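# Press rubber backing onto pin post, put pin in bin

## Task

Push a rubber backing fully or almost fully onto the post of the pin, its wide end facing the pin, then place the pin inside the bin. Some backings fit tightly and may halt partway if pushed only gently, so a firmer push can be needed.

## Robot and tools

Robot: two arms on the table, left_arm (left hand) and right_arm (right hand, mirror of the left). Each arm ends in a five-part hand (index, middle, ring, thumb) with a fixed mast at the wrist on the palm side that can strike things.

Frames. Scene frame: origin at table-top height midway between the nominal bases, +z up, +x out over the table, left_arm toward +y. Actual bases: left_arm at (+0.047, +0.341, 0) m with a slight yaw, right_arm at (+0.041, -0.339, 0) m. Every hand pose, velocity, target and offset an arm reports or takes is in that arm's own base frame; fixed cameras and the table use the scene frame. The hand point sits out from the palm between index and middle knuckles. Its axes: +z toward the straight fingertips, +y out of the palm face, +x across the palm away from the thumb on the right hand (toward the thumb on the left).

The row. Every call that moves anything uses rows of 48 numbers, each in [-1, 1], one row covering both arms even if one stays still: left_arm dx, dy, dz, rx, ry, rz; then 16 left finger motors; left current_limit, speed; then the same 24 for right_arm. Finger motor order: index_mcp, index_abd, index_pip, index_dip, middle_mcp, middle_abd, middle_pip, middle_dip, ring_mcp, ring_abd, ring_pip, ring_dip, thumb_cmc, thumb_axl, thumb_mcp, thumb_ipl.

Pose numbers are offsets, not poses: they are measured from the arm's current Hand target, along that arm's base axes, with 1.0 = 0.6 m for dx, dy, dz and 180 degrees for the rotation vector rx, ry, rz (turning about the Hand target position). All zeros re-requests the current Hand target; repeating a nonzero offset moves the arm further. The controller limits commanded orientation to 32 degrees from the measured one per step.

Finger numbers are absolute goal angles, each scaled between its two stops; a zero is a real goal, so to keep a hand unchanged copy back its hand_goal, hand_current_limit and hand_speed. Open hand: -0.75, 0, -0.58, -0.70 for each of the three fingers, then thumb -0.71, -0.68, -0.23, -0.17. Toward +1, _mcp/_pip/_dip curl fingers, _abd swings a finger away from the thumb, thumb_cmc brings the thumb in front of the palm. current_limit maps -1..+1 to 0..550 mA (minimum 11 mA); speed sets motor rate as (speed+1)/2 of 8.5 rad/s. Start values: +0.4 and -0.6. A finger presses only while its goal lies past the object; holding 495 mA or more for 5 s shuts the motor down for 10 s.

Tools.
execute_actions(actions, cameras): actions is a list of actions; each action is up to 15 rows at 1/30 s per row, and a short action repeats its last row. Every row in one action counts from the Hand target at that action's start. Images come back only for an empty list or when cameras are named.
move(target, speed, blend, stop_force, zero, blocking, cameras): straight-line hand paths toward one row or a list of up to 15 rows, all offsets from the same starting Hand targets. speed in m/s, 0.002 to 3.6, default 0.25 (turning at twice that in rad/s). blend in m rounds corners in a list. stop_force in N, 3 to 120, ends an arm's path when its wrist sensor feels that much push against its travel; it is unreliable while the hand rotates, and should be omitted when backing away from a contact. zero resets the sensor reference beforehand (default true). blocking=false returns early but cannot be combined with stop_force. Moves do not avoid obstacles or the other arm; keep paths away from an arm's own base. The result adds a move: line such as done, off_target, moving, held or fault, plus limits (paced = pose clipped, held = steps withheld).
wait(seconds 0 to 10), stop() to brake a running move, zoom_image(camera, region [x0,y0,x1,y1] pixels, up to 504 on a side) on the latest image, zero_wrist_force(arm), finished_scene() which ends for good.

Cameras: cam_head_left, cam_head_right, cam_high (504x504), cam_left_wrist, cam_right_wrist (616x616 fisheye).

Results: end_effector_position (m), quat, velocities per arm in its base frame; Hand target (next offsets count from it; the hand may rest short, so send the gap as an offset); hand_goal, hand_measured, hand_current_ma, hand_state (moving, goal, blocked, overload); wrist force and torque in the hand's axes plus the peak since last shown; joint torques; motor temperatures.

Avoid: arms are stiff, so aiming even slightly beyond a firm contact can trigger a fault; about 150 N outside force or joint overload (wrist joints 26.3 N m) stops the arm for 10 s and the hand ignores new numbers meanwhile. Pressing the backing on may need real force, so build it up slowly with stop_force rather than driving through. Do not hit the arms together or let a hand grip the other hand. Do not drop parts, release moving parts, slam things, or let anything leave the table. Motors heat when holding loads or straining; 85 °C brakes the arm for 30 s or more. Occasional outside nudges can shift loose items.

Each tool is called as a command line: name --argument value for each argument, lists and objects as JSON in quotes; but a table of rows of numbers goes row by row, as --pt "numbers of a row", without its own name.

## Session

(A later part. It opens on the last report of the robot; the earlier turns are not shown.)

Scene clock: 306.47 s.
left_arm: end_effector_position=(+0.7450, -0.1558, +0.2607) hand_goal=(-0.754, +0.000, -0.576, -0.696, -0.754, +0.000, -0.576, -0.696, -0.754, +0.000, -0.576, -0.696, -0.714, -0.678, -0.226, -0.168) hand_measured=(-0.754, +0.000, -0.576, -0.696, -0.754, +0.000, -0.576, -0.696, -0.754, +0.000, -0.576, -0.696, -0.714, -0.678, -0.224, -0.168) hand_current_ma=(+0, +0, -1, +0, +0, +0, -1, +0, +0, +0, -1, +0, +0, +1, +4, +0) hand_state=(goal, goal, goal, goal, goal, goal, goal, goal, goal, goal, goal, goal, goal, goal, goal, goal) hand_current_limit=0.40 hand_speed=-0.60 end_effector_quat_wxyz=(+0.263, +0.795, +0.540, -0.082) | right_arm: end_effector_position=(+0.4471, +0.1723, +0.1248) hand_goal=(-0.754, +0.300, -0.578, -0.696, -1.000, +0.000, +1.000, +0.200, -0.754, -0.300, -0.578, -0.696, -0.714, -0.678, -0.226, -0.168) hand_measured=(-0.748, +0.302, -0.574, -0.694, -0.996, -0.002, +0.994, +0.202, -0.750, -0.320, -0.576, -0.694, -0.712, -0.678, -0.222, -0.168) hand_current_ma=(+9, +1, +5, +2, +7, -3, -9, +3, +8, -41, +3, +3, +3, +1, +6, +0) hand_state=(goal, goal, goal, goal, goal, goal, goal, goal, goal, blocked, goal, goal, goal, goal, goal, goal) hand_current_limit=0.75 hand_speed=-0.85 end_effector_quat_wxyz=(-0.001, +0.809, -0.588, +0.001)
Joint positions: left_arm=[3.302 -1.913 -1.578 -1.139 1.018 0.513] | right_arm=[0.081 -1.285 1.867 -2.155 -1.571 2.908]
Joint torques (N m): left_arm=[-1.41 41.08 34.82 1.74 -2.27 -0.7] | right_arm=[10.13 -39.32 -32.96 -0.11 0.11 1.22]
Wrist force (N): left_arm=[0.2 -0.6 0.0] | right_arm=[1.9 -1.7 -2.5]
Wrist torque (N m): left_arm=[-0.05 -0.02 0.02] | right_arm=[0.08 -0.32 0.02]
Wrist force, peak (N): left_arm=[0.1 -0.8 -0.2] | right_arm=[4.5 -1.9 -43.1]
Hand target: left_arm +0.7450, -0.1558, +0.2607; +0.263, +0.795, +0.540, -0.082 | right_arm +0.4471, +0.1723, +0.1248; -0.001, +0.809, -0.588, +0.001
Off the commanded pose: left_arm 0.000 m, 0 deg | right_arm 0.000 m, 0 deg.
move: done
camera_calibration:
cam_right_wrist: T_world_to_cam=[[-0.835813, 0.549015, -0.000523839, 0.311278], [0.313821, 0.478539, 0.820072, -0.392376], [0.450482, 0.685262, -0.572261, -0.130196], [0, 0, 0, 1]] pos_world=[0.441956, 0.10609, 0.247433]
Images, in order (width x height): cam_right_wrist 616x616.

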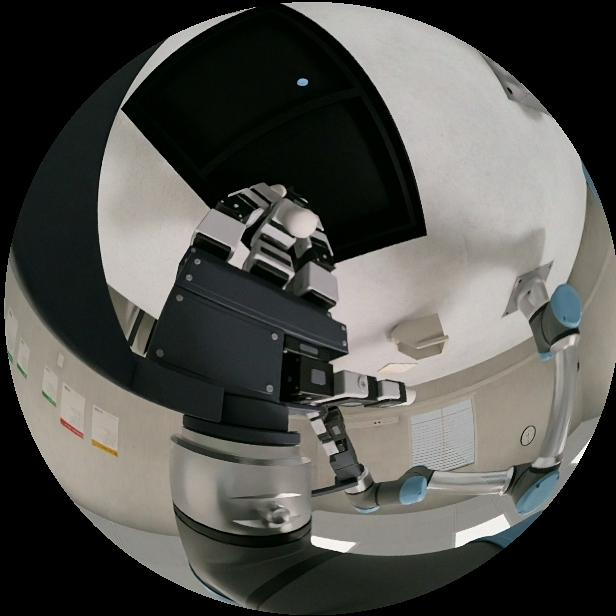

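move --pt "0 0 0 0 0 0 -0.754 0 -0.576 -0.696 -0.754 0 -0.576 -0.696 -0.754 0 -0.576 -0.696 -0.714 -0.678 -0.226 -0.168 0.4 -0.6 0 0 0.0 0 0 0 -0.753 0.27 -0.577 -0.696 -1 0 1 0.2 -0.753 -0.27 -0.577 -0.696 -0.714 -0.678 -0.226 -0.168 0.75 -0.85" --pt "0 0 0 0 0 0 -0.754 0 -0.576 -0.696 -0.754 0 -0.576 -0.696 -0.754 0 -0.576 -0.696 -0.714 -0.678 -0.226 -0.168 0.4 -0.6 0 0 0.06 0 0 0 -0.753 0.27 -0.577 -0.696 -1 0 1 0.2 -0.753 -0.27 -0.577 -0.696 -0.714 -0.678 -0.226 -0.168 0.75 -0.85" --speed 0.04 --cameras '["cam_right_wrist", "cam_high", "cam_left_wrist"]'

zoom_image --camera "cam_right_wrist" --region '[265, 165, 325, 225]'

zoom_image --camera "cam_high" --region '[190, 330, 230, 370]'

zoom_image --camera "cam_left_wrist" --region '[395, 120, 455, 180]'

Scene clock: 309.03 s.
left_arm: end_effector_position=(+0.7450, -0.1558, +0.2607) hand_goal=(-0.754, +0.000, -0.576, -0.696, -0.754, +0.000, -0.576, -0.696, -0.754, +0.000, -0.576, -0.696, -0.714, -0.678, -0.226, -0.168) hand_measured=(-0.754, +0.000, -0.576, -0.696, -0.754, +0.000, -0.576, -0.696, -0.754, +0.000, -0.576, -0.696, -0.714, -0.678, -0.224, -0.168) hand_current_ma=(+0, +0, -1, +0, +0, +0, -1, +0, +0, +0, -1, +0, +0, +1, +4, +0) hand_state=(goal, goal, goal, goal, goal, goal, goal, goal, goal, goal, goal, goal, goal, goal, goal, goal) hand_current_limit=0.40 hand_speed=-0.60 end_effector_quat_wxyz=(+0.263, +0.795, +0.540, -0.082) | right_arm: end_effector_position=(+0.4471, +0.1723, +0.1608) hand_goal=(-0.754, +0.270, -0.578, -0.696, -1.000, +0.000, +1.000, +0.200, -0.754, -0.270, -0.578, -0.696, -0.714, -0.678, -0.226, -0.168) hand_measured=(-0.748, +0.272, -0.574, -0.694, -0.996, -0.002, +0.994, +0.202, -0.750, -0.272, -0.576, -0.694, -0.712, -0.678, -0.222, -0.168) hand_current_ma=(+9, +2, +5, +2, +7, -3, -9, +3, +8, -2, +3, +3, +3, +1, +6, +0) hand_state=(goal, goal, goal, goal, goal, goal, goal, goal, goal, goal, goal, goal, goal, goal, goal, goal) hand_current_limit=0.75 hand_speed=-0.85 end_effector_quat_wxyz=(-0.001, +0.809, -0.588, +0.001)
Joint positions: left_arm=[3.302 -1.913 -1.578 -1.139 1.018 0.513] | right_arm=[0.081 -1.33 1.82 -2.063 -1.571 2.908]
Joint torques (N m): left_arm=[-0.55 41.18 35.37 1.69 -2.37 -0.6] | right_arm=[12.62 -40.22 -34.57 -0.47 -0.48 1.46]
Wrist force (N): left_arm=[0.2 -0.4 -0.2] | right_arm=[2.3 -1.8 -0.9]
Wrist torque (N m): left_arm=[-0.01 -0.02 0.01] | right_arm=[-0.10 -0.31 0.07]
Wrist force, peak (N): left_arm=[0.4 -0.8 -0.2] | right_arm=[1.9 -1.6 -3.6]
Hand target: left_arm +0.7450, -0.1558, +0.2607; +0.263, +0.795, +0.540, -0.082 | right_arm +0.4471, +0.1723, +0.1608; -0.001, +0.809, -0.588, +0.001
Off the commanded pose: left_arm 0.000 m, 0 deg | right_arm 0.000 m, 0 deg.
move: done
camera_calibration:
cam_left_wrist: T_world_to_cam=[[-0.902269, -0.408924, 0.136715, 0.536081], [-0.338363, 0.868048, 0.363322, 0.227097], [-0.267247, 0.281555, -0.921578, 0.604581], [0, 0, 0, 1]] pos_world=[0.722103, -0.148137, 0.401369]
cam_right_wrist: T_world_to_cam=[[-0.835813, 0.549015, -0.000523839, 0.311296], [0.313821, 0.478539, 0.820072, -0.421817], [0.450482, 0.685262, -0.572261, -0.109652], [0, 0, 0, 1]] pos_world=[0.441956, 0.10609, 0.283333]
Images, in order (width x height): cam_high 504x504, cam_left_wrist 616x616, cam_right_wrist 616x616.

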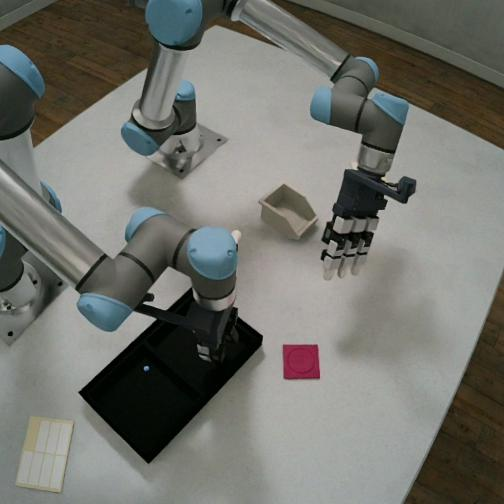

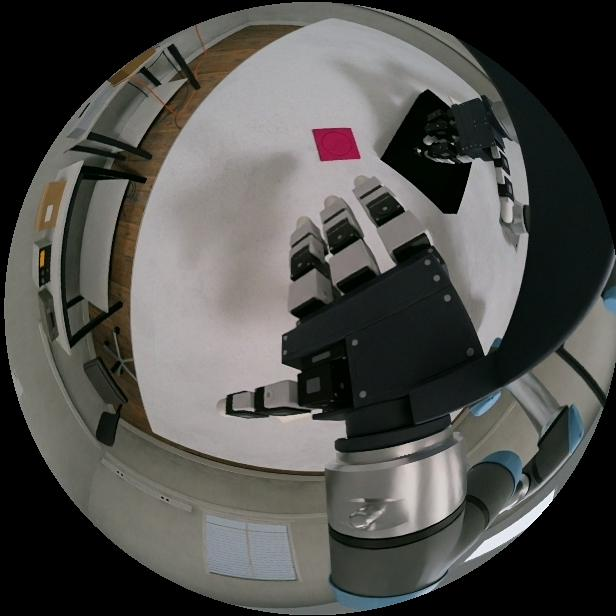

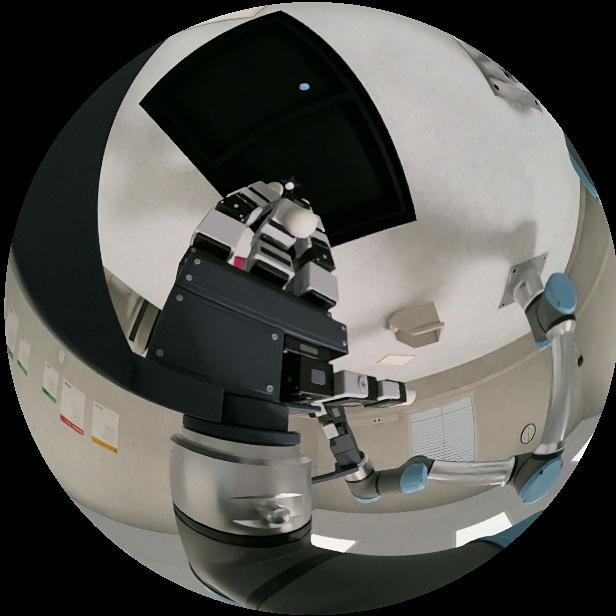

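Scaled by 8.400 from the camera's 616x616 image, which has a finer 880x880 frame.

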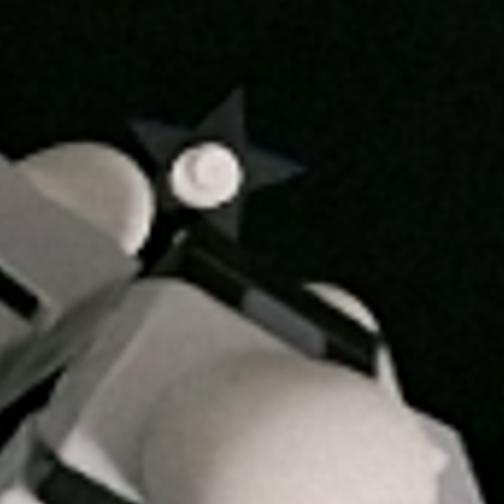

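Scaled by 12.600 from the camera's 504x504 image, which has a finer 720x720 frame.

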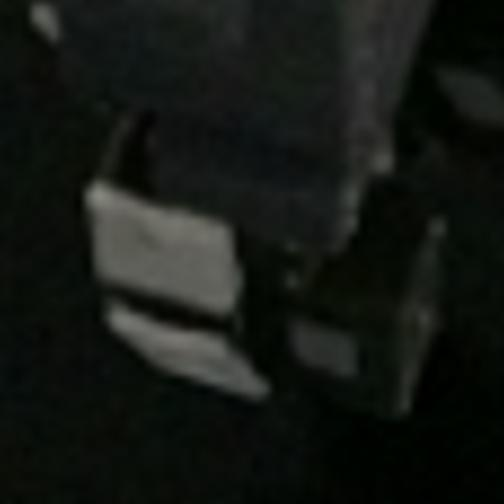

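Scaled by 8.400 from the camera's 616x616 image, which has a finer 880x880 frame.

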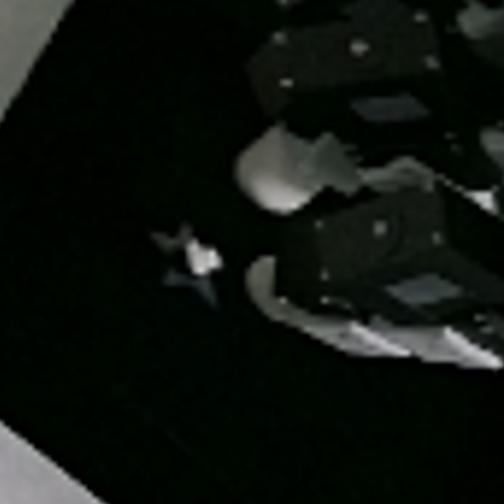

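zoom_image --camera "cam_right_wrist" --region '[278, 172, 304, 198]'

Scaled by 19.385 from the camera's 616x616 image, which has a finer 880x880 frame.

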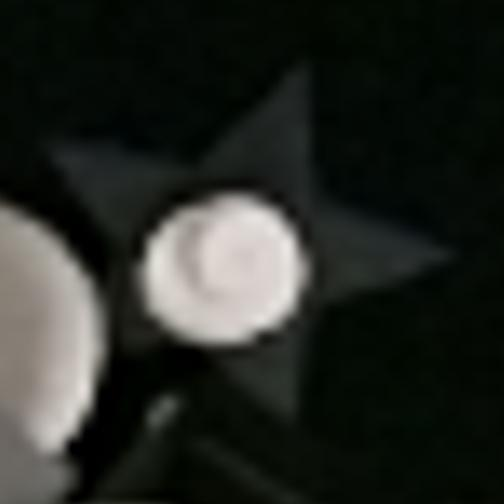

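move --pt "0 0 0 0 0 0 -0.754 0 -0.576 -0.696 -0.754 0 -0.576 -0.696 -0.754 0 -0.576 -0.696 -0.714 -0.678 -0.226 -0.168 0.4 -0.6 0.12 0.0212 0.0953 0.1697 -0.3811 0.0568 -1 0 0.737 0.609 -1 0 0.737 0.609 -1 0 0.737 0.609 -0.714 -0.678 -0.226 -0.168 0.4 -0.4" --pt "0 0 0 0 0 0 -0.754 0 -0.576 -0.696 -0.754 0 -0.576 -0.696 -0.754 0 -0.576 -0.696 -0.714 -0.678 -0.226 -0.168 0.4 -0.6 0.2565 0.0212 0.0453 0.1697 -0.3811 0.0568 -1 0 0.737 0.609 -1 0 0.737 0.609 -1 0 0.737 0.609 -0.714 -0.678 -0.226 -0.168 0.4 -0.4" --pt "0 0 0 0 0 0 -0.754 0 -0.576 -0.696 -0.754 0 -0.576 -0.696 -0.754 0 -0.576 -0.696 -0.714 -0.678 -0.226 -0.168 0.4 -0.6 0.2565 0.0212 -0.125 0.1697 -0.3811 0.0568 -1 0 0.737 0.609 -1 0 0.737 0.609 -1 0 0.737 0.609 -0.714 -0.678 -0.226 -0.168 0.4 -0.4" --speed '[0.4, 0.4, 0.1]' --blend '[0.03, 0.02, 0]' --cameras '["cam_right_wrist"]'

Scene clock: 318.67 s.
left_arm: end_effector_position=(+0.7450, -0.1558, +0.2607) hand_goal=(-0.754, +0.000, -0.576, -0.696, -0.754, +0.000, -0.576, -0.696, -0.754, +0.000, -0.576, -0.696, -0.714, -0.678, -0.226, -0.168) hand_measured=(-0.754, +0.000, -0.576, -0.696, -0.754, +0.000, -0.576, -0.696, -0.754, +0.000, -0.576, -0.696, -0.714, -0.678, -0.224, -0.168) hand_current_ma=(+0, +0, -1, +0, +0, +0, -1, +0, +0, +0, -1, +0, +0, +1, +4, +0) hand_state=(goal, goal, goal, goal, goal, goal, goal, goal, goal, goal, goal, goal, goal, goal, goal, goal) hand_current_limit=0.40 hand_speed=-0.60 end_effector_quat_wxyz=(+0.263, +0.795, +0.540, -0.082) | right_arm: end_effector_position=(+0.6010, +0.1850, +0.0859) hand_goal=(-1.000, +0.000, +0.736, +0.608, -1.000, +0.000, +0.736, +0.608, -1.000, +0.000, +0.736, +0.608, -0.714, -0.678, -0.226, -0.168) hand_measured=(-0.992, +0.002, +0.734, +0.604, -0.994, -0.002, +0.736, +0.606, -0.992, -0.002, +0.734, +0.604, -0.708, -0.678, -0.222, -0.168) hand_current_ma=(+18, +3, -4, -4, +11, -3, +1, -3, +16, -3, -3, -5, +12, +1, +6, +0) hand_state=(goal, goal, goal, goal, goal, goal, goal, goal, goal, goal, goal, goal, goal, goal, goal, goal) hand_current_limit=0.40 hand_speed=-0.40 end_effector_quat_wxyz=(-0.527, +0.687, -0.397, +0.305)
Joint positions: left_arm=[3.302 -1.913 -1.578 -1.139 1.018 0.513] | right_arm=[-0.157 -0.923 2.143 -4.031 -0.918 2.936]
Joint torques (N m): left_arm=[-1.96 40.66 34.36 1.67 -2.3 -0.68] | right_arm=[13.43 -27.64 -22.23 -4.13 -1.18 1.6]
Wrist force (N): left_arm=[0.2 -0.5 -0.1] | right_arm=[2.2 -2.3 0.5]
Wrist torque (N m): left_arm=[-0.02 -0.02 0.01] | right_arm=[-0.11 -0.30 0.19]
Wrist force, peak (N): left_arm=[0.3 -0.8 -0.2] | right_arm=[3.0 -2.1 1.2]
Hand target: left_arm +0.7450, -0.1558, +0.2607; +0.263, +0.795, +0.540, -0.082 | right_arm +0.6010, +0.1850, +0.0858; -0.527, +0.687, -0.397, +0.305
Off the commanded pose: left_arm 0.000 m, 0 deg | right_arm 0.000 m, 0 deg.
move: done
camera_calibration:
cam_right_wrist: T_world_to_cam=[[-0.530132, 0.595182, -0.603919, 0.292513], [-0.764739, -0.0279764, 0.643732, 0.342153], [0.366242, 0.803104, 0.46999, -0.291248], [0, 0, 0, 1]] pos_world=[0.523396, 0.069376, 0.0932825]
Images, in order (width x height): cam_right_wrist 616x616.

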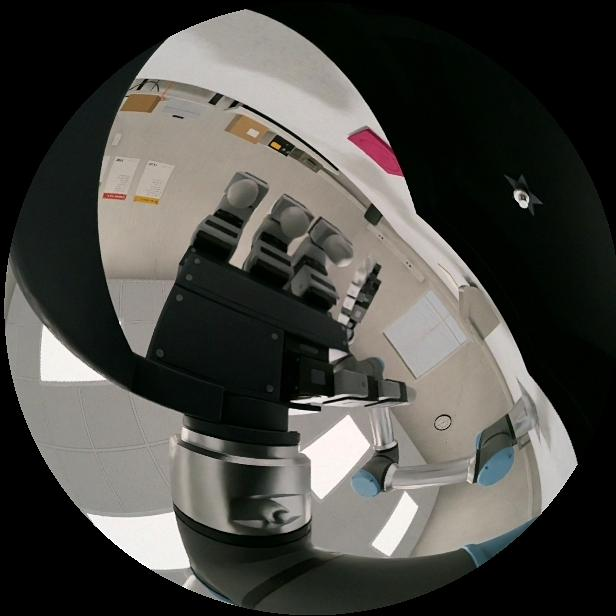

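zoom_image --camera "cam_right_wrist" --region '[502, 175, 542, 215]'

Scaled by 12.600 from the camera's 616x616 image, which has a finer 880x880 frame.

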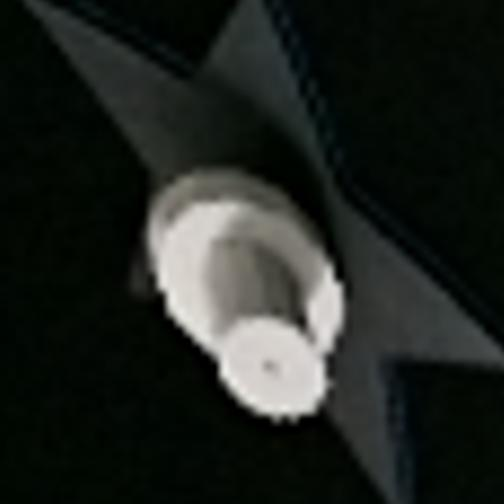

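move --pt "0 0 0 0 0 0 -0.754 0 -0.576 -0.696 -0.754 0 -0.576 -0.696 -0.754 0 -0.576 -0.696 -0.714 -0.678 -0.226 -0.168 0.4 -0.6 -0.2017 -0.0333 0.0903 -0.06395 0.1544 -0.08141 -0.753 0.25 -0.577 -0.696 -1 0 -0.577 -0.696 -0.753 -0.25 -0.577 -0.696 -0.714 -0.678 -0.226 -0.168 0.4 -0.4" --pt "0 0 0 0 0 0 -0.754 0 -0.576 -0.696 -0.754 0 -0.576 -0.696 -0.754 0 -0.576 -0.696 -0.714 -0.678 -0.226 -0.168 0.4 -0.6 -0.3817 -0.055 -0.0013 -0.06395 0.1544 -0.08141 -0.753 0.25 -0.577 -0.696 -1 0 -0.577 -0.696 -0.753 -0.25 -0.577 -0.696 -0.714 -0.678 -0.226 -0.168 0.4 -0.4" --speed 0.25 --blend 0.03 --cameras '["cam_right_wrist", "cam_high"]'

Scene clock: 334.13 s.
left_arm: end_effector_position=(+0.7450, -0.1558, +0.2607) hand_goal=(-0.754, +0.000, -0.576, -0.696, -0.754, +0.000, -0.576, -0.696, -0.754, +0.000, -0.576, -0.696, -0.714, -0.678, -0.226, -0.168) hand_measured=(-0.754, +0.000, -0.576, -0.696, -0.754, +0.000, -0.576, -0.696, -0.754, +0.000, -0.576, -0.696, -0.714, -0.678, -0.224, -0.168) hand_current_ma=(+0, +0, -1, +0, +0, +0, -1, +0, +0, +0, -1, +0, +0, +1, +4, +0) hand_state=(goal, goal, goal, goal, goal, goal, goal, goal, goal, goal, goal, goal, goal, goal, goal, goal) hand_current_limit=0.40 hand_speed=-0.60 end_effector_quat_wxyz=(+0.263, +0.795, +0.540, -0.082) | right_arm: end_effector_position=(+0.3720, +0.1520, +0.0851) hand_goal=(-0.754, +0.250, -0.578, -0.696, -1.000, +0.000, -0.578, -0.696, -0.754, -0.250, -0.578, -0.696, -0.714, -0.678, -0.226, -0.168) hand_measured=(-0.748, +0.246, -0.572, -0.692, -0.992, -0.002, -0.572, -0.694, -0.748, -0.246, -0.572, -0.692, -0.708, -0.678, -0.222, -0.168) hand_current_ma=(+13, -4, +12, +5, +17, -1, +12, +4, +11, +4, +9, +5, +12, +1, +6, +0) hand_state=(goal, goal, goal, goal, goal, goal, goal, goal, goal, goal, goal, goal, goal, goal, goal, goal) hand_current_limit=0.40 hand_speed=-0.40 end_effector_quat_wxyz=(-0.304, +0.733, -0.562, +0.233)
Joint positions: left_arm=[3.302 -1.913 -1.578 -1.139 1.018 0.513] | right_arm=[-0.109 -1.542 2.633 -3.413 -1.312 2.874]
Joint torques (N m): left_arm=[-2.03 41.09 34.71 1.65 -2.21 -0.57] | right_arm=[-10.94 -22.09 1.42 -4.8 1.63 -1.47]
Wrist force (N): left_arm=[0.4 -0.4 -0.3] | right_arm=[2.8 -1.9 -0.6]
Wrist torque (N m): left_arm=[0.00 -0.05 0.03] | right_arm=[-0.08 -0.37 0.31]
Wrist force, peak (N): left_arm=[0.4 -0.7 -0.3] | right_arm=[2.6 -3.3 -0.5]
Hand target: left_arm +0.7450, -0.1558, +0.2607; +0.263, +0.795, +0.540, -0.082 | right_arm +0.3720, +0.1520, +0.0851; -0.304, +0.733, -0.562, +0.233
Off the commanded pose: left_arm 0.000 m, 0 deg | right_arm 0.000 m, 0 deg.
move: done
camera_calibration:
cam_right_wrist: T_world_to_cam=[[-0.628785, 0.639575, -0.442236, 0.206467], [-0.347503, 0.277647, 0.895631, -0.056379], [0.695609, 0.716837, 0.047674, -0.254032], [0, 0, 0, 1]] pos_world=[0.286938, 0.0657016, 0.153913]
Images, in order (width x height): cam_high 504x504, cam_right_wrist 616x616.

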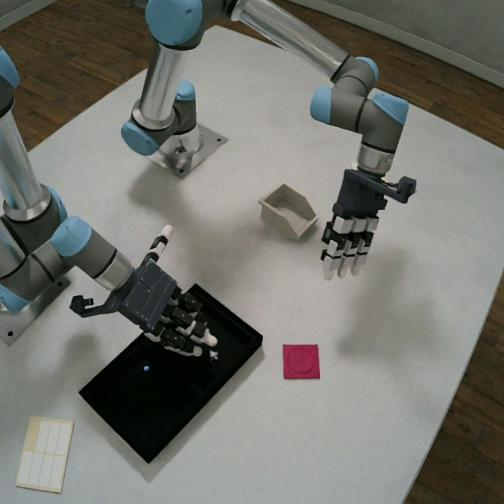

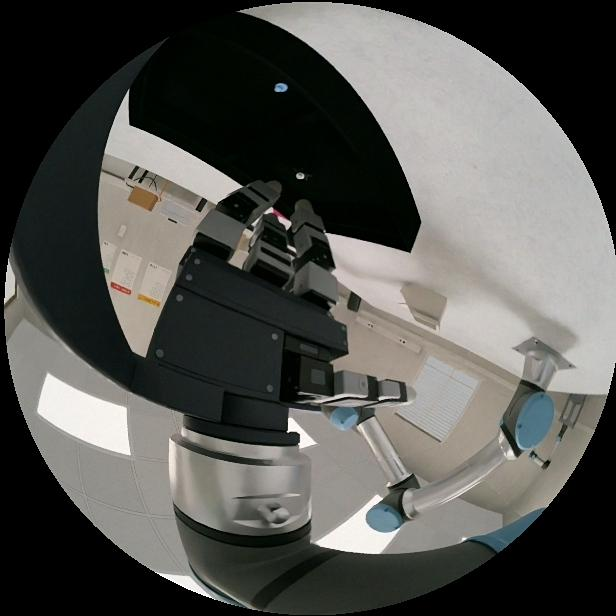

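zoom_image --camera "cam_right_wrist" --region '[282, 156, 322, 196]'

zoom_image --camera "cam_high" --region '[185, 325, 245, 385]'

Scaled by 12.600 from the camera's 616x616 image, which has a finer 880x880 frame.

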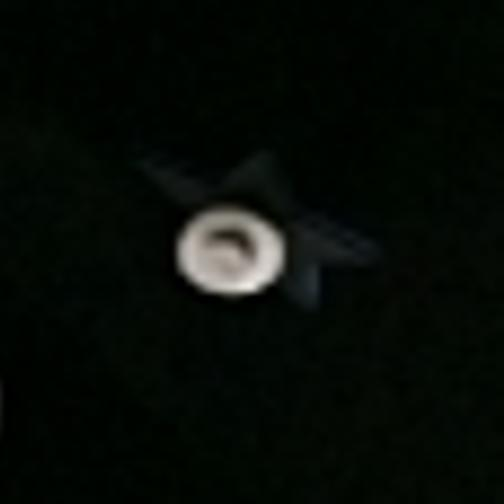

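Scaled by 8.400 from the camera's 504x504 image, which has a finer 720x720 frame.

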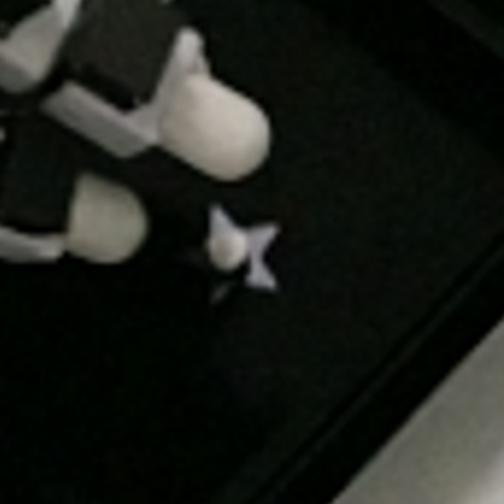

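move --pt "0 0 0 0 0 0 -0.754 0 -0.576 -0.696 -0.754 0 -0.576 -0.696 -0.754 0 -0.576 -0.696 -0.714 -0.678 -0.226 -0.168 0.4 -0.6 0.0365 0.011 -0.0793 0 0 0 -0.753 0.25 -0.577 -0.696 -1 0 -0.577 -0.696 -0.753 -0.25 -0.577 -0.696 -0.714 -0.678 -0.226 -0.168 0.4 -0.4" --pt "0 0 0 0 0 0 -0.754 0 -0.576 -0.696 -0.754 0 -0.576 -0.696 -0.754 0 -0.576 -0.696 -0.714 -0.678 -0.226 -0.168 0.4 -0.6 0.0365 0.011 -0.0793 0 0 0 -0.753 0.48 -0.577 -0.696 -1 0 -0.577 -0.696 -0.753 -0.48 -0.577 -0.696 -0.714 -0.678 -0.226 -0.168 0.4 -0.8" --speed 0.15 --cameras '["cam_right_wrist", "cam_high"]'

Scene clock: 337.97 s.
left_arm: end_effector_position=(+0.7450, -0.1558, +0.2607) hand_goal=(-0.754, +0.000, -0.576, -0.696, -0.754, +0.000, -0.576, -0.696, -0.754, +0.000, -0.576, -0.696, -0.714, -0.678, -0.226, -0.168) hand_measured=(-0.754, +0.000, -0.576, -0.696, -0.754, +0.000, -0.576, -0.696, -0.754, +0.000, -0.576, -0.696, -0.714, -0.678, -0.224, -0.168) hand_current_ma=(+0, +0, -1, +0, +0, +0, -1, +0, +0, +0, -1, +0, +0, +1, +4, +0) hand_state=(goal, goal, goal, goal, goal, goal, goal, goal, goal, goal, goal, goal, goal, goal, goal, goal) hand_current_limit=0.40 hand_speed=-0.60 end_effector_quat_wxyz=(+0.263, +0.795, +0.540, -0.082) | right_arm: end_effector_position=(+0.3939, +0.1586, +0.0375) hand_goal=(-0.754, +0.480, -0.578, -0.696, -1.000, +0.000, -0.578, -0.696, -0.754, -0.480, -0.578, -0.696, -0.714, -0.678, -0.226, -0.168) hand_measured=(-0.760, +0.288, -0.586, -0.700, -0.990, +0.004, -0.572, -0.694, -0.764, -0.280, -0.584, -0.698, -0.708, -0.678, -0.222, -0.168) hand_current_ma=(-13, -385, -15, -5, +19, +4, +11, +4, -19, +384, -12, -2, +12, +1, +6, +0) hand_state=(goal, blocked, goal, goal, goal, goal, goal, goal, goal, blocked, goal, goal, goal, goal, goal, goal) hand_current_limit=0.40 hand_speed=-0.80 end_effector_quat_wxyz=(-0.304, +0.733, -0.562, +0.233)
Joint positions: left_arm=[3.302 -1.913 -1.578 -1.139 1.018 0.513] | right_arm=[-0.078 -1.288 2.6 -3.641 -1.333 2.897]
Joint torques (N m): left_arm=[-1.25 40.73 35.08 1.78 -2.2 -0.54] | right_arm=[13.4 -13.41 -21.02 -4.25 0.59 1.8]
Wrist force (N): left_arm=[0.2 -0.5 -0.2] | right_arm=[2.5 -3.3 -1.1]
Wrist torque (N m): left_arm=[-0.01 -0.03 0.02] | right_arm=[0.03 -0.35 0.15]
Wrist force, peak (N): left_arm=[0.1 -0.8 -0.2] | right_arm=[2.9 -5.1 -5.8]
Hand target: left_arm +0.7450, -0.1558, +0.2607; +0.263, +0.795, +0.540, -0.082 | right_arm +0.3939, +0.1586, +0.0375; -0.304, +0.733, -0.562, +0.233
Off the commanded pose: left_arm 0.000 m, 0 deg | right_arm 0.000 m, 0 deg.
move: done
camera_calibration:
cam_right_wrist: T_world_to_cam=[[-0.628763, 0.639557, -0.442294, 0.194904], [-0.347543, 0.277688, 0.895602, -0.00799145], [0.695609, 0.716837, 0.0476734, -0.271658], [0, 0, 0, 1]] pos_world=[0.308738, 0.0723014, 0.106313]
Images, in order (width x height): cam_high 504x504, cam_right_wrist 616x616.

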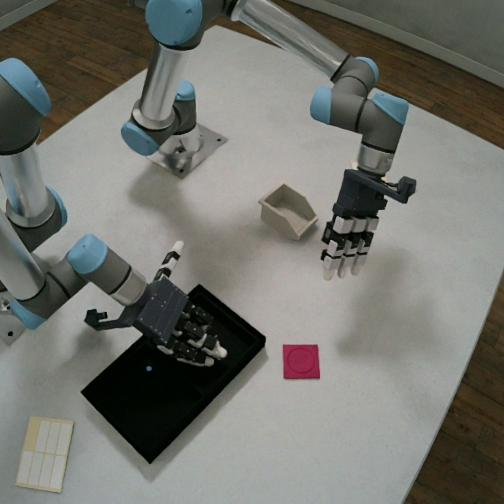

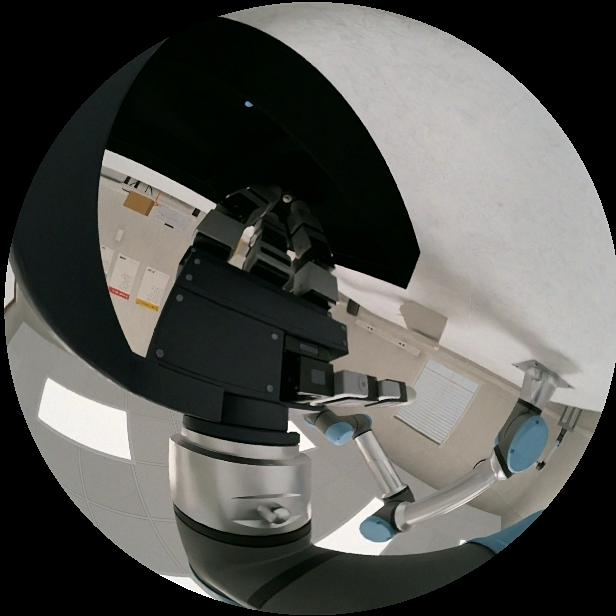

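move --pt "0 0 0 0 0 0 -0.754 0 -0.576 -0.696 -0.754 0 -0.576 -0.696 -0.754 0 -0.576 -0.696 -0.714 -0.678 -0.226 -0.168 0.4 -0.6 0 0 0 0 0 0 -0.753 0.25 -0.577 -0.696 -1 0 -0.577 -0.696 -0.753 -0.25 -0.577 -0.696 -0.714 -0.678 -0.226 -0.168 0.4 -0.4" --pt "0 0 0 0 0 0 -0.754 0 -0.576 -0.696 -0.754 0 -0.576 -0.696 -0.754 0 -0.576 -0.696 -0.714 -0.678 -0.226 -0.168 0.4 -0.6 -0.0365 -0.011 0.0793 0 0 0 -0.753 0.25 -0.577 -0.696 -1 0 1 0.2 -0.753 -0.25 -0.577 -0.696 -0.714 -0.678 -0.226 -0.168 0.4 -0.4" --pt "0 0 0 0 0 0 -0.754 0 -0.576 -0.696 -0.754 0 -0.576 -0.696 -0.754 0 -0.576 -0.696 -0.714 -0.678 -0.226 -0.168 0.4 -0.6 0 0 0 0 0 0 -0.753 0.48 -0.577 -0.696 -1 0 1 0.2 -0.753 -0.48 -0.577 -0.696 -0.714 -0.678 -0.226 -0.168 0.4 -0.8" --speed 0.2 --cameras '["cam_right_wrist"]'

Scene clock: 342.47 s.
left_arm: end_effector_position=(+0.7450, -0.1558, +0.2607) hand_goal=(-0.754, +0.000, -0.576, -0.696, -0.754, +0.000, -0.576, -0.696, -0.754, +0.000, -0.576, -0.696, -0.714, -0.678, -0.226, -0.168) hand_measured=(-0.754, +0.000, -0.576, -0.696, -0.754, +0.000, -0.576, -0.696, -0.754, +0.000, -0.576, -0.696, -0.714, -0.678, -0.224, -0.168) hand_current_ma=(+0, +0, -1, +0, +0, +0, -1, +0, +0, +0, -1, +0, +0, +1, +4, +0) hand_state=(goal, goal, goal, goal, goal, goal, goal, goal, goal, goal, goal, goal, goal, goal, goal, goal) hand_current_limit=0.40 hand_speed=-0.60 end_effector_quat_wxyz=(+0.263, +0.795, +0.540, -0.082) | right_arm: end_effector_position=(+0.3939, +0.1586, +0.0375) hand_goal=(-0.754, +0.480, -0.578, -0.696, -1.000, +0.000, +1.000, +0.200, -0.754, -0.480, -0.578, -0.696, -0.714, -0.678, -0.226, -0.168) hand_measured=(-0.758, +0.236, -0.588, -0.704, -1.004, +0.000, -0.564, +0.214, -0.728, -0.288, -0.598, -0.742, -0.708, -0.678, -0.222, -0.168) hand_current_ma=(-7, -385, -19, -15, -5, +0, -385, +30, +72, +385, -47, -134, +12, +1, +6, +0) hand_state=(goal, blocked, goal, goal, goal, goal, blocked, goal, blocked, blocked, blocked, blocked, goal, goal, goal, goal) hand_current_limit=0.40 hand_speed=-0.80 end_effector_quat_wxyz=(-0.304, +0.733, -0.562, +0.233)
Joint positions: left_arm=[3.302 -1.913 -1.578 -1.139 1.018 0.513] | right_arm=[-0.078 -1.288 2.6 -3.641 -1.333 2.897]
Joint torques (N m): left_arm=[-1.45 40.17 35.34 1.71 -2.08 -0.56] | right_arm=[14.5 -0.36 -12.4 2.24 -0.27 1.83]
Wrist force (N): left_arm=[0.2 -0.6 -0.1] | right_arm=[5.6 -21.7 -27.7]
Wrist torque (N m): left_arm=[-0.03 -0.02 0.01] | right_arm=[3.06 1.03 -0.21]
Wrist force, peak (N): left_arm=[0.2 -0.8 -0.2] | right_arm=[4.5 -26.6 -35.3]
Hand target: left_arm +0.7450, -0.1558, +0.2607; +0.263, +0.795, +0.540, -0.082 | right_arm +0.3939, +0.1586, +0.0375; -0.304, +0.733, -0.562, +0.233
Off the commanded pose: left_arm 0.000 m, 0 deg | right_arm 0.000 m, 0 deg.
move: done
camera_calibration:
cam_right_wrist: T_world_to_cam=[[-0.628785, 0.639575, -0.442236, 0.194903], [-0.347503, 0.277647, 0.895631, -0.00800393], [0.695609, 0.716837, 0.047674, -0.271658], [0, 0, 0, 1]] pos_world=[0.308738, 0.0723016, 0.106313]
Images, in order (width x height): cam_right_wrist 616x616.

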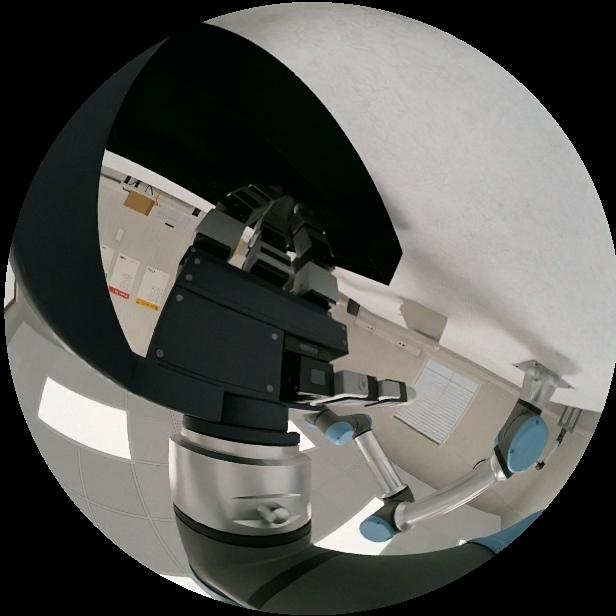

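zoom_image --camera "cam_right_wrist" --region '[230, 160, 330, 260]'

Scaled by 5.040 from the camera's 616x616 image, which has a finer 880x880 frame.

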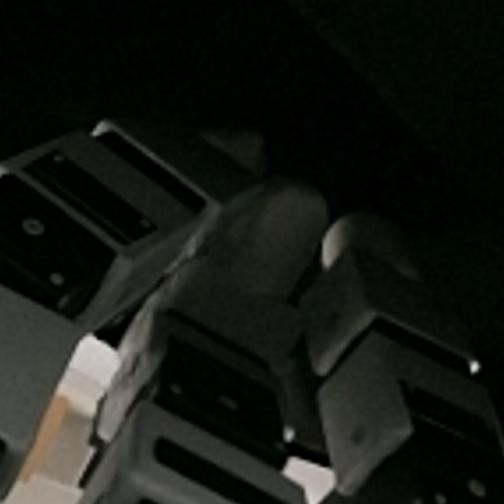

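move --target '[0,0,0,0,0,0,-0.754,0,-0.576,-0.696,-0.754,0,-0.576,-0.696,-0.754,0,-0.576,-0.696,-0.714,-0.678,-0.226,-0.168,0.4,-0.6,-0.0333,-0.01,0.12,0,0,0,-0.753,0.48,-0.577,-0.696,-1,0,1,0.2,-0.753,-0.48,-0.577,-0.696,-0.714,-0.678,-0.226,-0.168,0.4,-0.8]' --speed 0.12 --cameras '["cam_right_wrist", "cam_high"]'

Scene clock: 344.47 s.
left_arm: end_effector_position=(+0.7450, -0.1558, +0.2607) hand_goal=(-0.754, +0.000, -0.576, -0.696, -0.754, +0.000, -0.576, -0.696, -0.754, +0.000, -0.576, -0.696, -0.714, -0.678, -0.226, -0.168) hand_measured=(-0.754, +0.000, -0.576, -0.696, -0.754, +0.000, -0.576, -0.696, -0.754, +0.000, -0.576, -0.696, -0.714, -0.678, -0.224, -0.168) hand_current_ma=(+0, +0, -1, +0, +0, +0, -1, +0, +0, +0, -1, +0, +0, +1, +4, +0) hand_state=(goal, goal, goal, goal, goal, goal, goal, goal, goal, goal, goal, goal, goal, goal, goal, goal) hand_current_limit=0.40 hand_speed=-0.60 end_effector_quat_wxyz=(+0.263, +0.795, +0.540, -0.082) | right_arm: end_effector_position=(+0.3739, +0.1526, +0.1095) hand_goal=(-0.754, +0.480, -0.578, -0.696, -1.000, +0.000, +1.000, +0.200, -0.754, -0.480, -0.578, -0.696, -0.714, -0.678, -0.226, -0.168) hand_measured=(-0.712, +0.236, -0.562, -0.698, -1.000, -0.008, -0.434, +0.184, -0.692, -0.288, -0.558, -0.696, -0.708, -0.678, -0.222, -0.168) hand_current_ma=(+128, -385, +32, -3, -1, -10, -385, -35, +215, +385, +44, +1, +12, +1, +6, +0) hand_state=(blocked, blocked, goal, goal, goal, goal, blocked, goal, blocked, blocked, goal, goal, goal, goal, goal, goal) hand_current_limit=0.40 hand_speed=-0.80 end_effector_quat_wxyz=(-0.304, +0.733, -0.562, +0.233)
Joint positions: left_arm=[3.302 -1.913 -1.578 -1.139 1.018 0.513] | right_arm=[-0.106 -1.635 2.602 -3.29 -1.314 2.876]
Joint torques (N m): left_arm=[-2.15 40.22 35.26 1.83 -2.18 -0.48] | right_arm=[-11.89 -20.64 -28.23 -0.9 1.49 -1.33]
Wrist force (N): left_arm=[0.3 -0.6 -0.1] | right_arm=[2.7 -3.3 0.2]
Wrist torque (N m): left_arm=[-0.03 -0.04 0.03] | right_arm=[-0.30 -0.39 0.26]
Wrist force, peak (N): left_arm=[0.2 -0.7 -0.4] | right_arm=[5.7 -21.9 -27.9]
Hand target: left_arm +0.7450, -0.1558, +0.2607; +0.263, +0.795, +0.540, -0.082 | right_arm +0.3739, +0.1526, +0.1095; -0.304, +0.733, -0.562, +0.233
Off the commanded pose: left_arm 0.000 m, 0 deg | right_arm 0.000 m, 0 deg.
move: done
camera_calibration:
cam_right_wrist: T_world_to_cam=[[-0.628754, 0.639607, -0.442235, 0.217995], [-0.347566, 0.277583, 0.895626, -0.0777503], [0.695606, 0.716834, 0.0477738, -0.256894], [0, 0, 0, 1]] pos_world=[0.288739, 0.0663018, 0.178313]
Images, in order (width x height): cam_high 504x504, cam_right_wrist 616x616.

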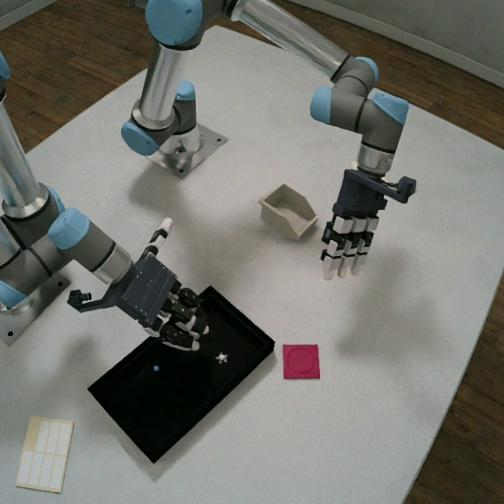

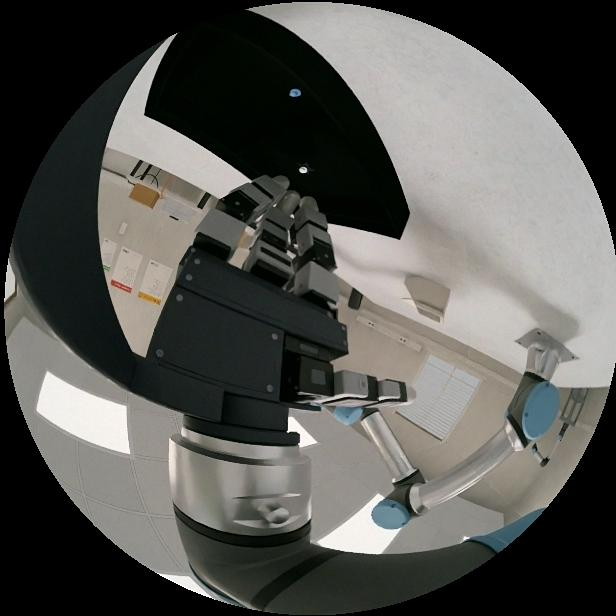

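zoom_image --camera "cam_right_wrist" --region '[283, 149, 323, 189]'

zoom_image --camera "cam_high" --region '[192, 328, 252, 388]'

Scaled by 12.600 from the camera's 616x616 image, which has a finer 880x880 frame.

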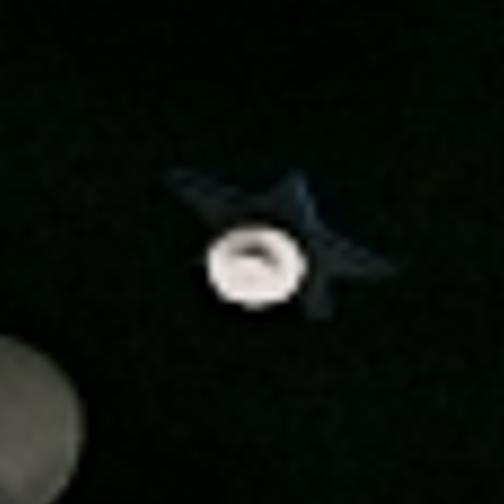

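Scaled by 8.400 from the camera's 504x504 image, which has a finer 720x720 frame.

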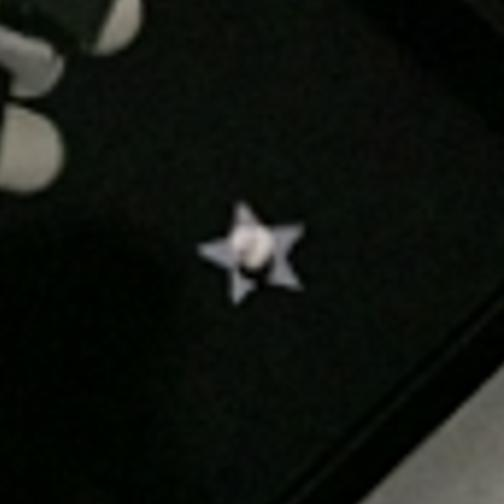

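move --pt "0 0 0 0 0 0 -0.754 0 -0.576 -0.696 -0.754 0 -0.576 -0.696 -0.754 0 -0.576 -0.696 -0.714 -0.678 -0.226 -0.168 0.4 -0.6 0 0 0 0 0 0 -0.753 0 -0.577 -0.696 -1 0 -0.577 0.2 -0.753 0 -0.577 -0.696 -0.714 -0.678 -0.226 -0.168 0.4 -0.4" --pt "0 0 0 0 0 0 -0.754 0 -0.576 -0.696 -0.754 0 -0.576 -0.696 -0.754 0 -0.576 -0.696 -0.714 -0.678 -0.226 -0.168 0.4 -0.6 0 0 0 0 0 0 -0.753 0 -0.577 -0.696 -1 0 1 0.2 -0.753 0 -0.577 -0.696 -0.714 -0.678 -0.226 -0.168 0.4 -0.4" --pt "0 0 0 0 0 0 -0.754 0 -0.576 -0.696 -0.754 0 -0.576 -0.696 -0.754 0 -0.576 -0.696 -0.714 -0.678 -0.226 -0.168 0.4 -0.6 0 0 0 0 0 0 -0.753 0.25 -0.577 -0.696 -1 0 1 0.2 -0.753 -0.25 -0.577 -0.696 -0.714 -0.678 -0.226 -0.168 0.4 -0.4" --speed 0.2 --cameras '["cam_right_wrist", "cam_high", "cam_head_right"]'

Scene clock: 348.00 s.
left_arm: end_effector_position=(+0.7450, -0.1558, +0.2607) hand_goal=(-0.754, +0.000, -0.576, -0.696, -0.754, +0.000, -0.576, -0.696, -0.754, +0.000, -0.576, -0.696, -0.714, -0.678, -0.226, -0.168) hand_measured=(-0.754, +0.000, -0.576, -0.696, -0.754, +0.000, -0.576, -0.696, -0.754, +0.000, -0.576, -0.696, -0.714, -0.678, -0.224, -0.168) hand_current_ma=(+0, +0, -1, +0, +0, +0, -1, +0, +0, +0, -1, +0, +0, +1, +4, +0) hand_state=(goal, goal, goal, goal, goal, goal, goal, goal, goal, goal, goal, goal, goal, goal, goal, goal) hand_current_limit=0.40 hand_speed=-0.60 end_effector_quat_wxyz=(+0.263, +0.795, +0.540, -0.082) | right_arm: end_effector_position=(+0.3739, +0.1526, +0.1095) hand_goal=(-0.754, +0.250, -0.578, -0.696, -1.000, +0.000, +1.000, +0.200, -0.754, -0.250, -0.578, -0.696, -0.714, -0.678, -0.226, -0.168) hand_measured=(-0.736, +0.246, -0.572, -0.698, -0.992, -0.004, +0.994, +0.198, -0.736, -0.246, -0.572, -0.696, -0.708, -0.678, -0.222, -0.168) hand_current_ma=(+46, -6, +12, -3, +14, -4, -9, -3, +42, +6, +10, +1, +12, +1, +6, +0) hand_state=(goal, goal, goal, goal, goal, goal, goal, goal, goal, goal, goal, goal, goal, goal, goal, goal) hand_current_limit=0.40 hand_speed=-0.40 end_effector_quat_wxyz=(-0.304, +0.733, -0.562, +0.233)
Joint positions: left_arm=[3.302 -1.913 -1.578 -1.139 1.018 0.513] | right_arm=[-0.106 -1.635 2.602 -3.29 -1.314 2.876]
Joint torques (N m): left_arm=[-1.53 40.47 35.13 1.76 -2.08 -0.67] | right_arm=[-11.34 -20.83 -27.43 -0.86 0.71 -1.27]
Wrist force (N): left_arm=[0.1 -0.7 -0.3] | right_arm=[3.0 -3.4 -0.1]
Wrist torque (N m): left_arm=[-0.03 -0.02 0.01] | right_arm=[-0.28 -0.42 0.29]
Wrist force, peak (N): left_arm=[0.1 -0.7 -0.3] | right_arm=[3.0 -3.6 0.0]
Hand target: left_arm +0.7450, -0.1558, +0.2607; +0.263, +0.795, +0.540, -0.082 | right_arm +0.3739, +0.1526, +0.1095; -0.304, +0.733, -0.562, +0.233
Off the commanded pose: left_arm 0.000 m, 0 deg | right_arm 0.000 m, 0 deg.
move: done
camera_calibration:
cam_right_wrist: T_world_to_cam=[[-0.628754, 0.639607, -0.442235, 0.217995], [-0.347566, 0.277583, 0.895626, -0.0777503], [0.695606, 0.716834, 0.0477738, -0.256894], [0, 0, 0, 1]] pos_world=[0.288739, 0.0663018, 0.178313]
Images, in order (width x height): cam_head_right 504x504, cam_high 504x504, cam_right_wrist 616x616.

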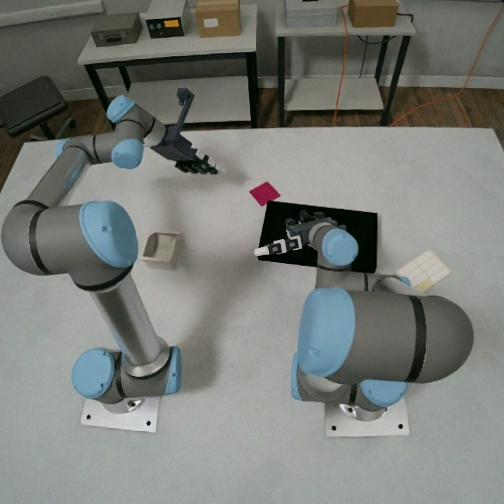

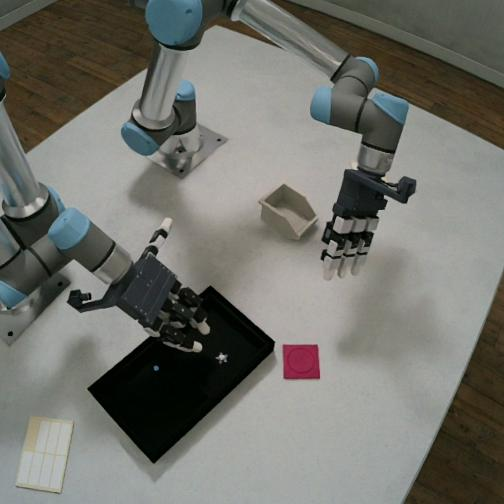

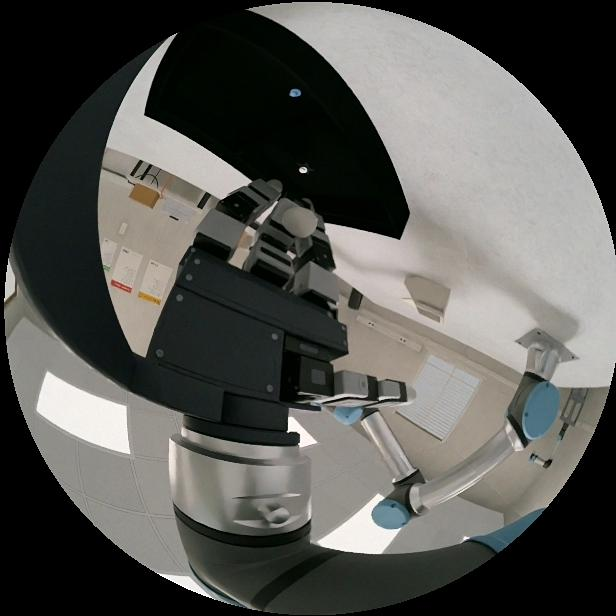

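move --pt "0 0 0 0 0 0 -0.754 0 -0.576 -0.696 -0.754 0 -0.576 -0.696 -0.754 0 -0.576 -0.696 -0.714 -0.678 -0.226 -0.168 0.4 -0.6 0.0357 0.0128 -0.0678 0 0 0 -0.753 0.32 -0.577 -0.696 -1 0 1 0.2 -0.753 -0.32 -0.577 -0.696 -0.714 -0.678 -0.226 -0.168 0.4 -0.4" --pt "0 0 0 0 0 0 -0.754 0 -0.576 -0.696 -0.754 0 -0.576 -0.696 -0.754 0 -0.576 -0.696 -0.714 -0.678 -0.226 -0.168 0.4 -0.6 0.069 0.0212 -0.1172 0 0 0 -0.753 0.32 -0.577 -0.696 -1 0 1 0.2 -0.753 -0.32 -0.577 -0.696 -0.714 -0.678 -0.226 -0.168 0.4 -0.4" --pt "0 0 0 0 0 0 -0.754 0 -0.576 -0.696 -0.754 0 -0.576 -0.696 -0.754 0 -0.576 -0.696 -0.714 -0.678 -0.226 -0.168 0.4 -0.6 0.069 0.0212 -0.1172 0 0 0 -0.753 0.48 -0.577 -0.696 -1 0 1 0.2 -0.753 -0.48 -0.577 -0.696 -0.714 -0.678 -0.226 -0.168 0.4 -0.8" --speed '[0.15, 0.08, 0.08]' --cameras '["cam_right_wrist", "cam_high"]'

Scene clock: 353.60 s.
left_arm: end_effector_position=(+0.7450, -0.1558, +0.2607) hand_goal=(-0.754, +0.000, -0.576, -0.696, -0.754, +0.000, -0.576, -0.696, -0.754, +0.000, -0.576, -0.696, -0.714, -0.678, -0.226, -0.168) hand_measured=(-0.754, +0.000, -0.576, -0.696, -0.754, +0.000, -0.576, -0.696, -0.754, +0.000, -0.576, -0.696, -0.714, -0.678, -0.224, -0.168) hand_current_ma=(+0, +0, -1, +0, +0, +0, -1, +0, +0, +0, -1, +0, +0, +1, +4, +0) hand_state=(goal, goal, goal, goal, goal, goal, goal, goal, goal, goal, goal, goal, goal, goal, goal, goal) hand_current_limit=0.40 hand_speed=-0.60 end_effector_quat_wxyz=(+0.263, +0.795, +0.540, -0.082) | right_arm: end_effector_position=(+0.4153, +0.1653, +0.0392) hand_goal=(-0.754, +0.480, -0.578, -0.696, -1.000, +0.000, +1.000, +0.200, -0.754, -0.480, -0.578, -0.696, -0.714, -0.678, -0.226, -0.168) hand_measured=(-0.748, +0.388, -0.578, -0.698, -0.994, -0.002, +1.000, +0.198, -0.746, -0.388, -0.576, -0.696, -0.708, -0.678, -0.222, -0.168) hand_current_ma=(+9, -274, +0, -3, +13, -3, +0, -3, +15, +275, +3, +1, +12, +1, +6, +0) hand_state=(goal, blocked, goal, goal, goal, goal, goal, goal, goal, blocked, goal, goal, goal, goal, goal, goal) hand_current_limit=0.40 hand_speed=-0.80 end_effector_quat_wxyz=(-0.304, +0.733, -0.562, +0.233)
Joint positions: left_arm=[3.302 -1.913 -1.578 -1.139 1.018 0.513] | right_arm=[-0.051 -1.264 2.537 -3.605 -1.351 2.917]
Joint torques (N m): left_arm=[-2.94 40.13 34.82 1.71 -2.04 -0.53] | right_arm=[12.74 -13.54 -21.97 -4.76 -0.36 1.84]
Wrist force (N): left_arm=[0.1 -0.6 -0.1] | right_arm=[3.0 -3.5 -0.2]
Wrist torque (N m): left_arm=[-0.03 -0.01 0.01] | right_arm=[-0.25 -0.42 0.18]
Wrist force, peak (N): left_arm=[0.5 -0.6 -0.4] | right_arm=[3.6 -4.4 -2.7]
Hand target: left_arm +0.7450, -0.1558, +0.2607; +0.263, +0.795, +0.540, -0.082 | right_arm +0.4153, +0.1653, +0.0392; -0.304, +0.733, -0.562, +0.233
Off the commanded pose: left_arm 0.000 m, 0 deg | right_arm 0.000 m, 0 deg.
move: done
camera_calibration:
cam_right_wrist: T_world_to_cam=[[-0.628785, 0.639575, -0.442236, 0.204826], [-0.347503, 0.277647, 0.895631, -0.00395018], [0.695609, 0.716837, 0.047674, -0.291428], [0, 0, 0, 1]] pos_world=[0.330138, 0.0790016, 0.108013]
Images, in order (width x height): cam_high 504x504, cam_right_wrist 616x616.

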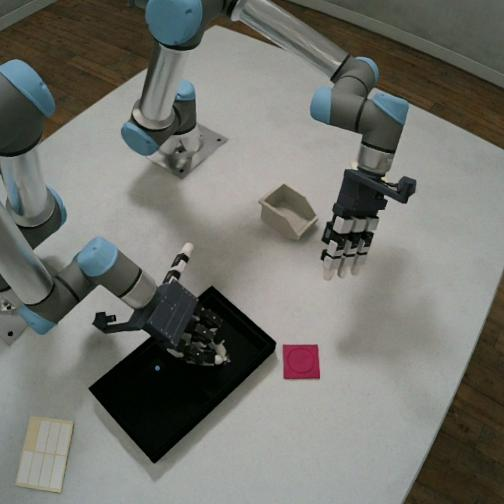

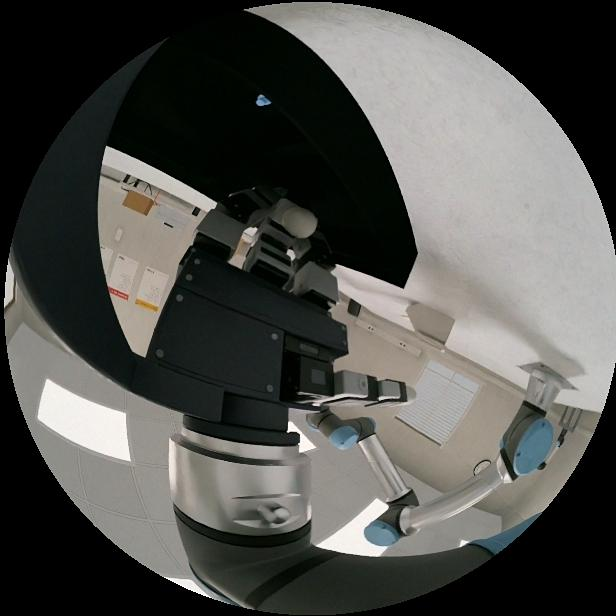

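zoom_image --camera "cam_high" --region '[192, 323, 252, 383]'

zoom_image --camera "cam_right_wrist" --region '[230, 160, 330, 260]'

Scaled by 8.400 from the camera's 504x504 image, which has a finer 720x720 frame.

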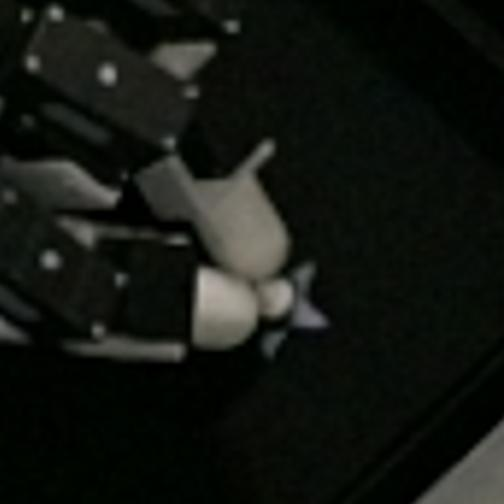

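Scaled by 5.040 from the camera's 616x616 image, which has a finer 880x880 frame.

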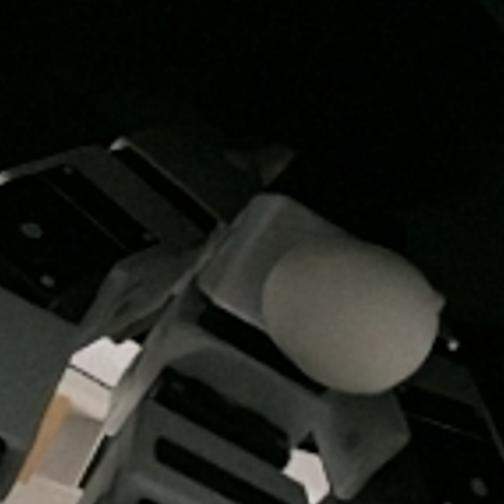

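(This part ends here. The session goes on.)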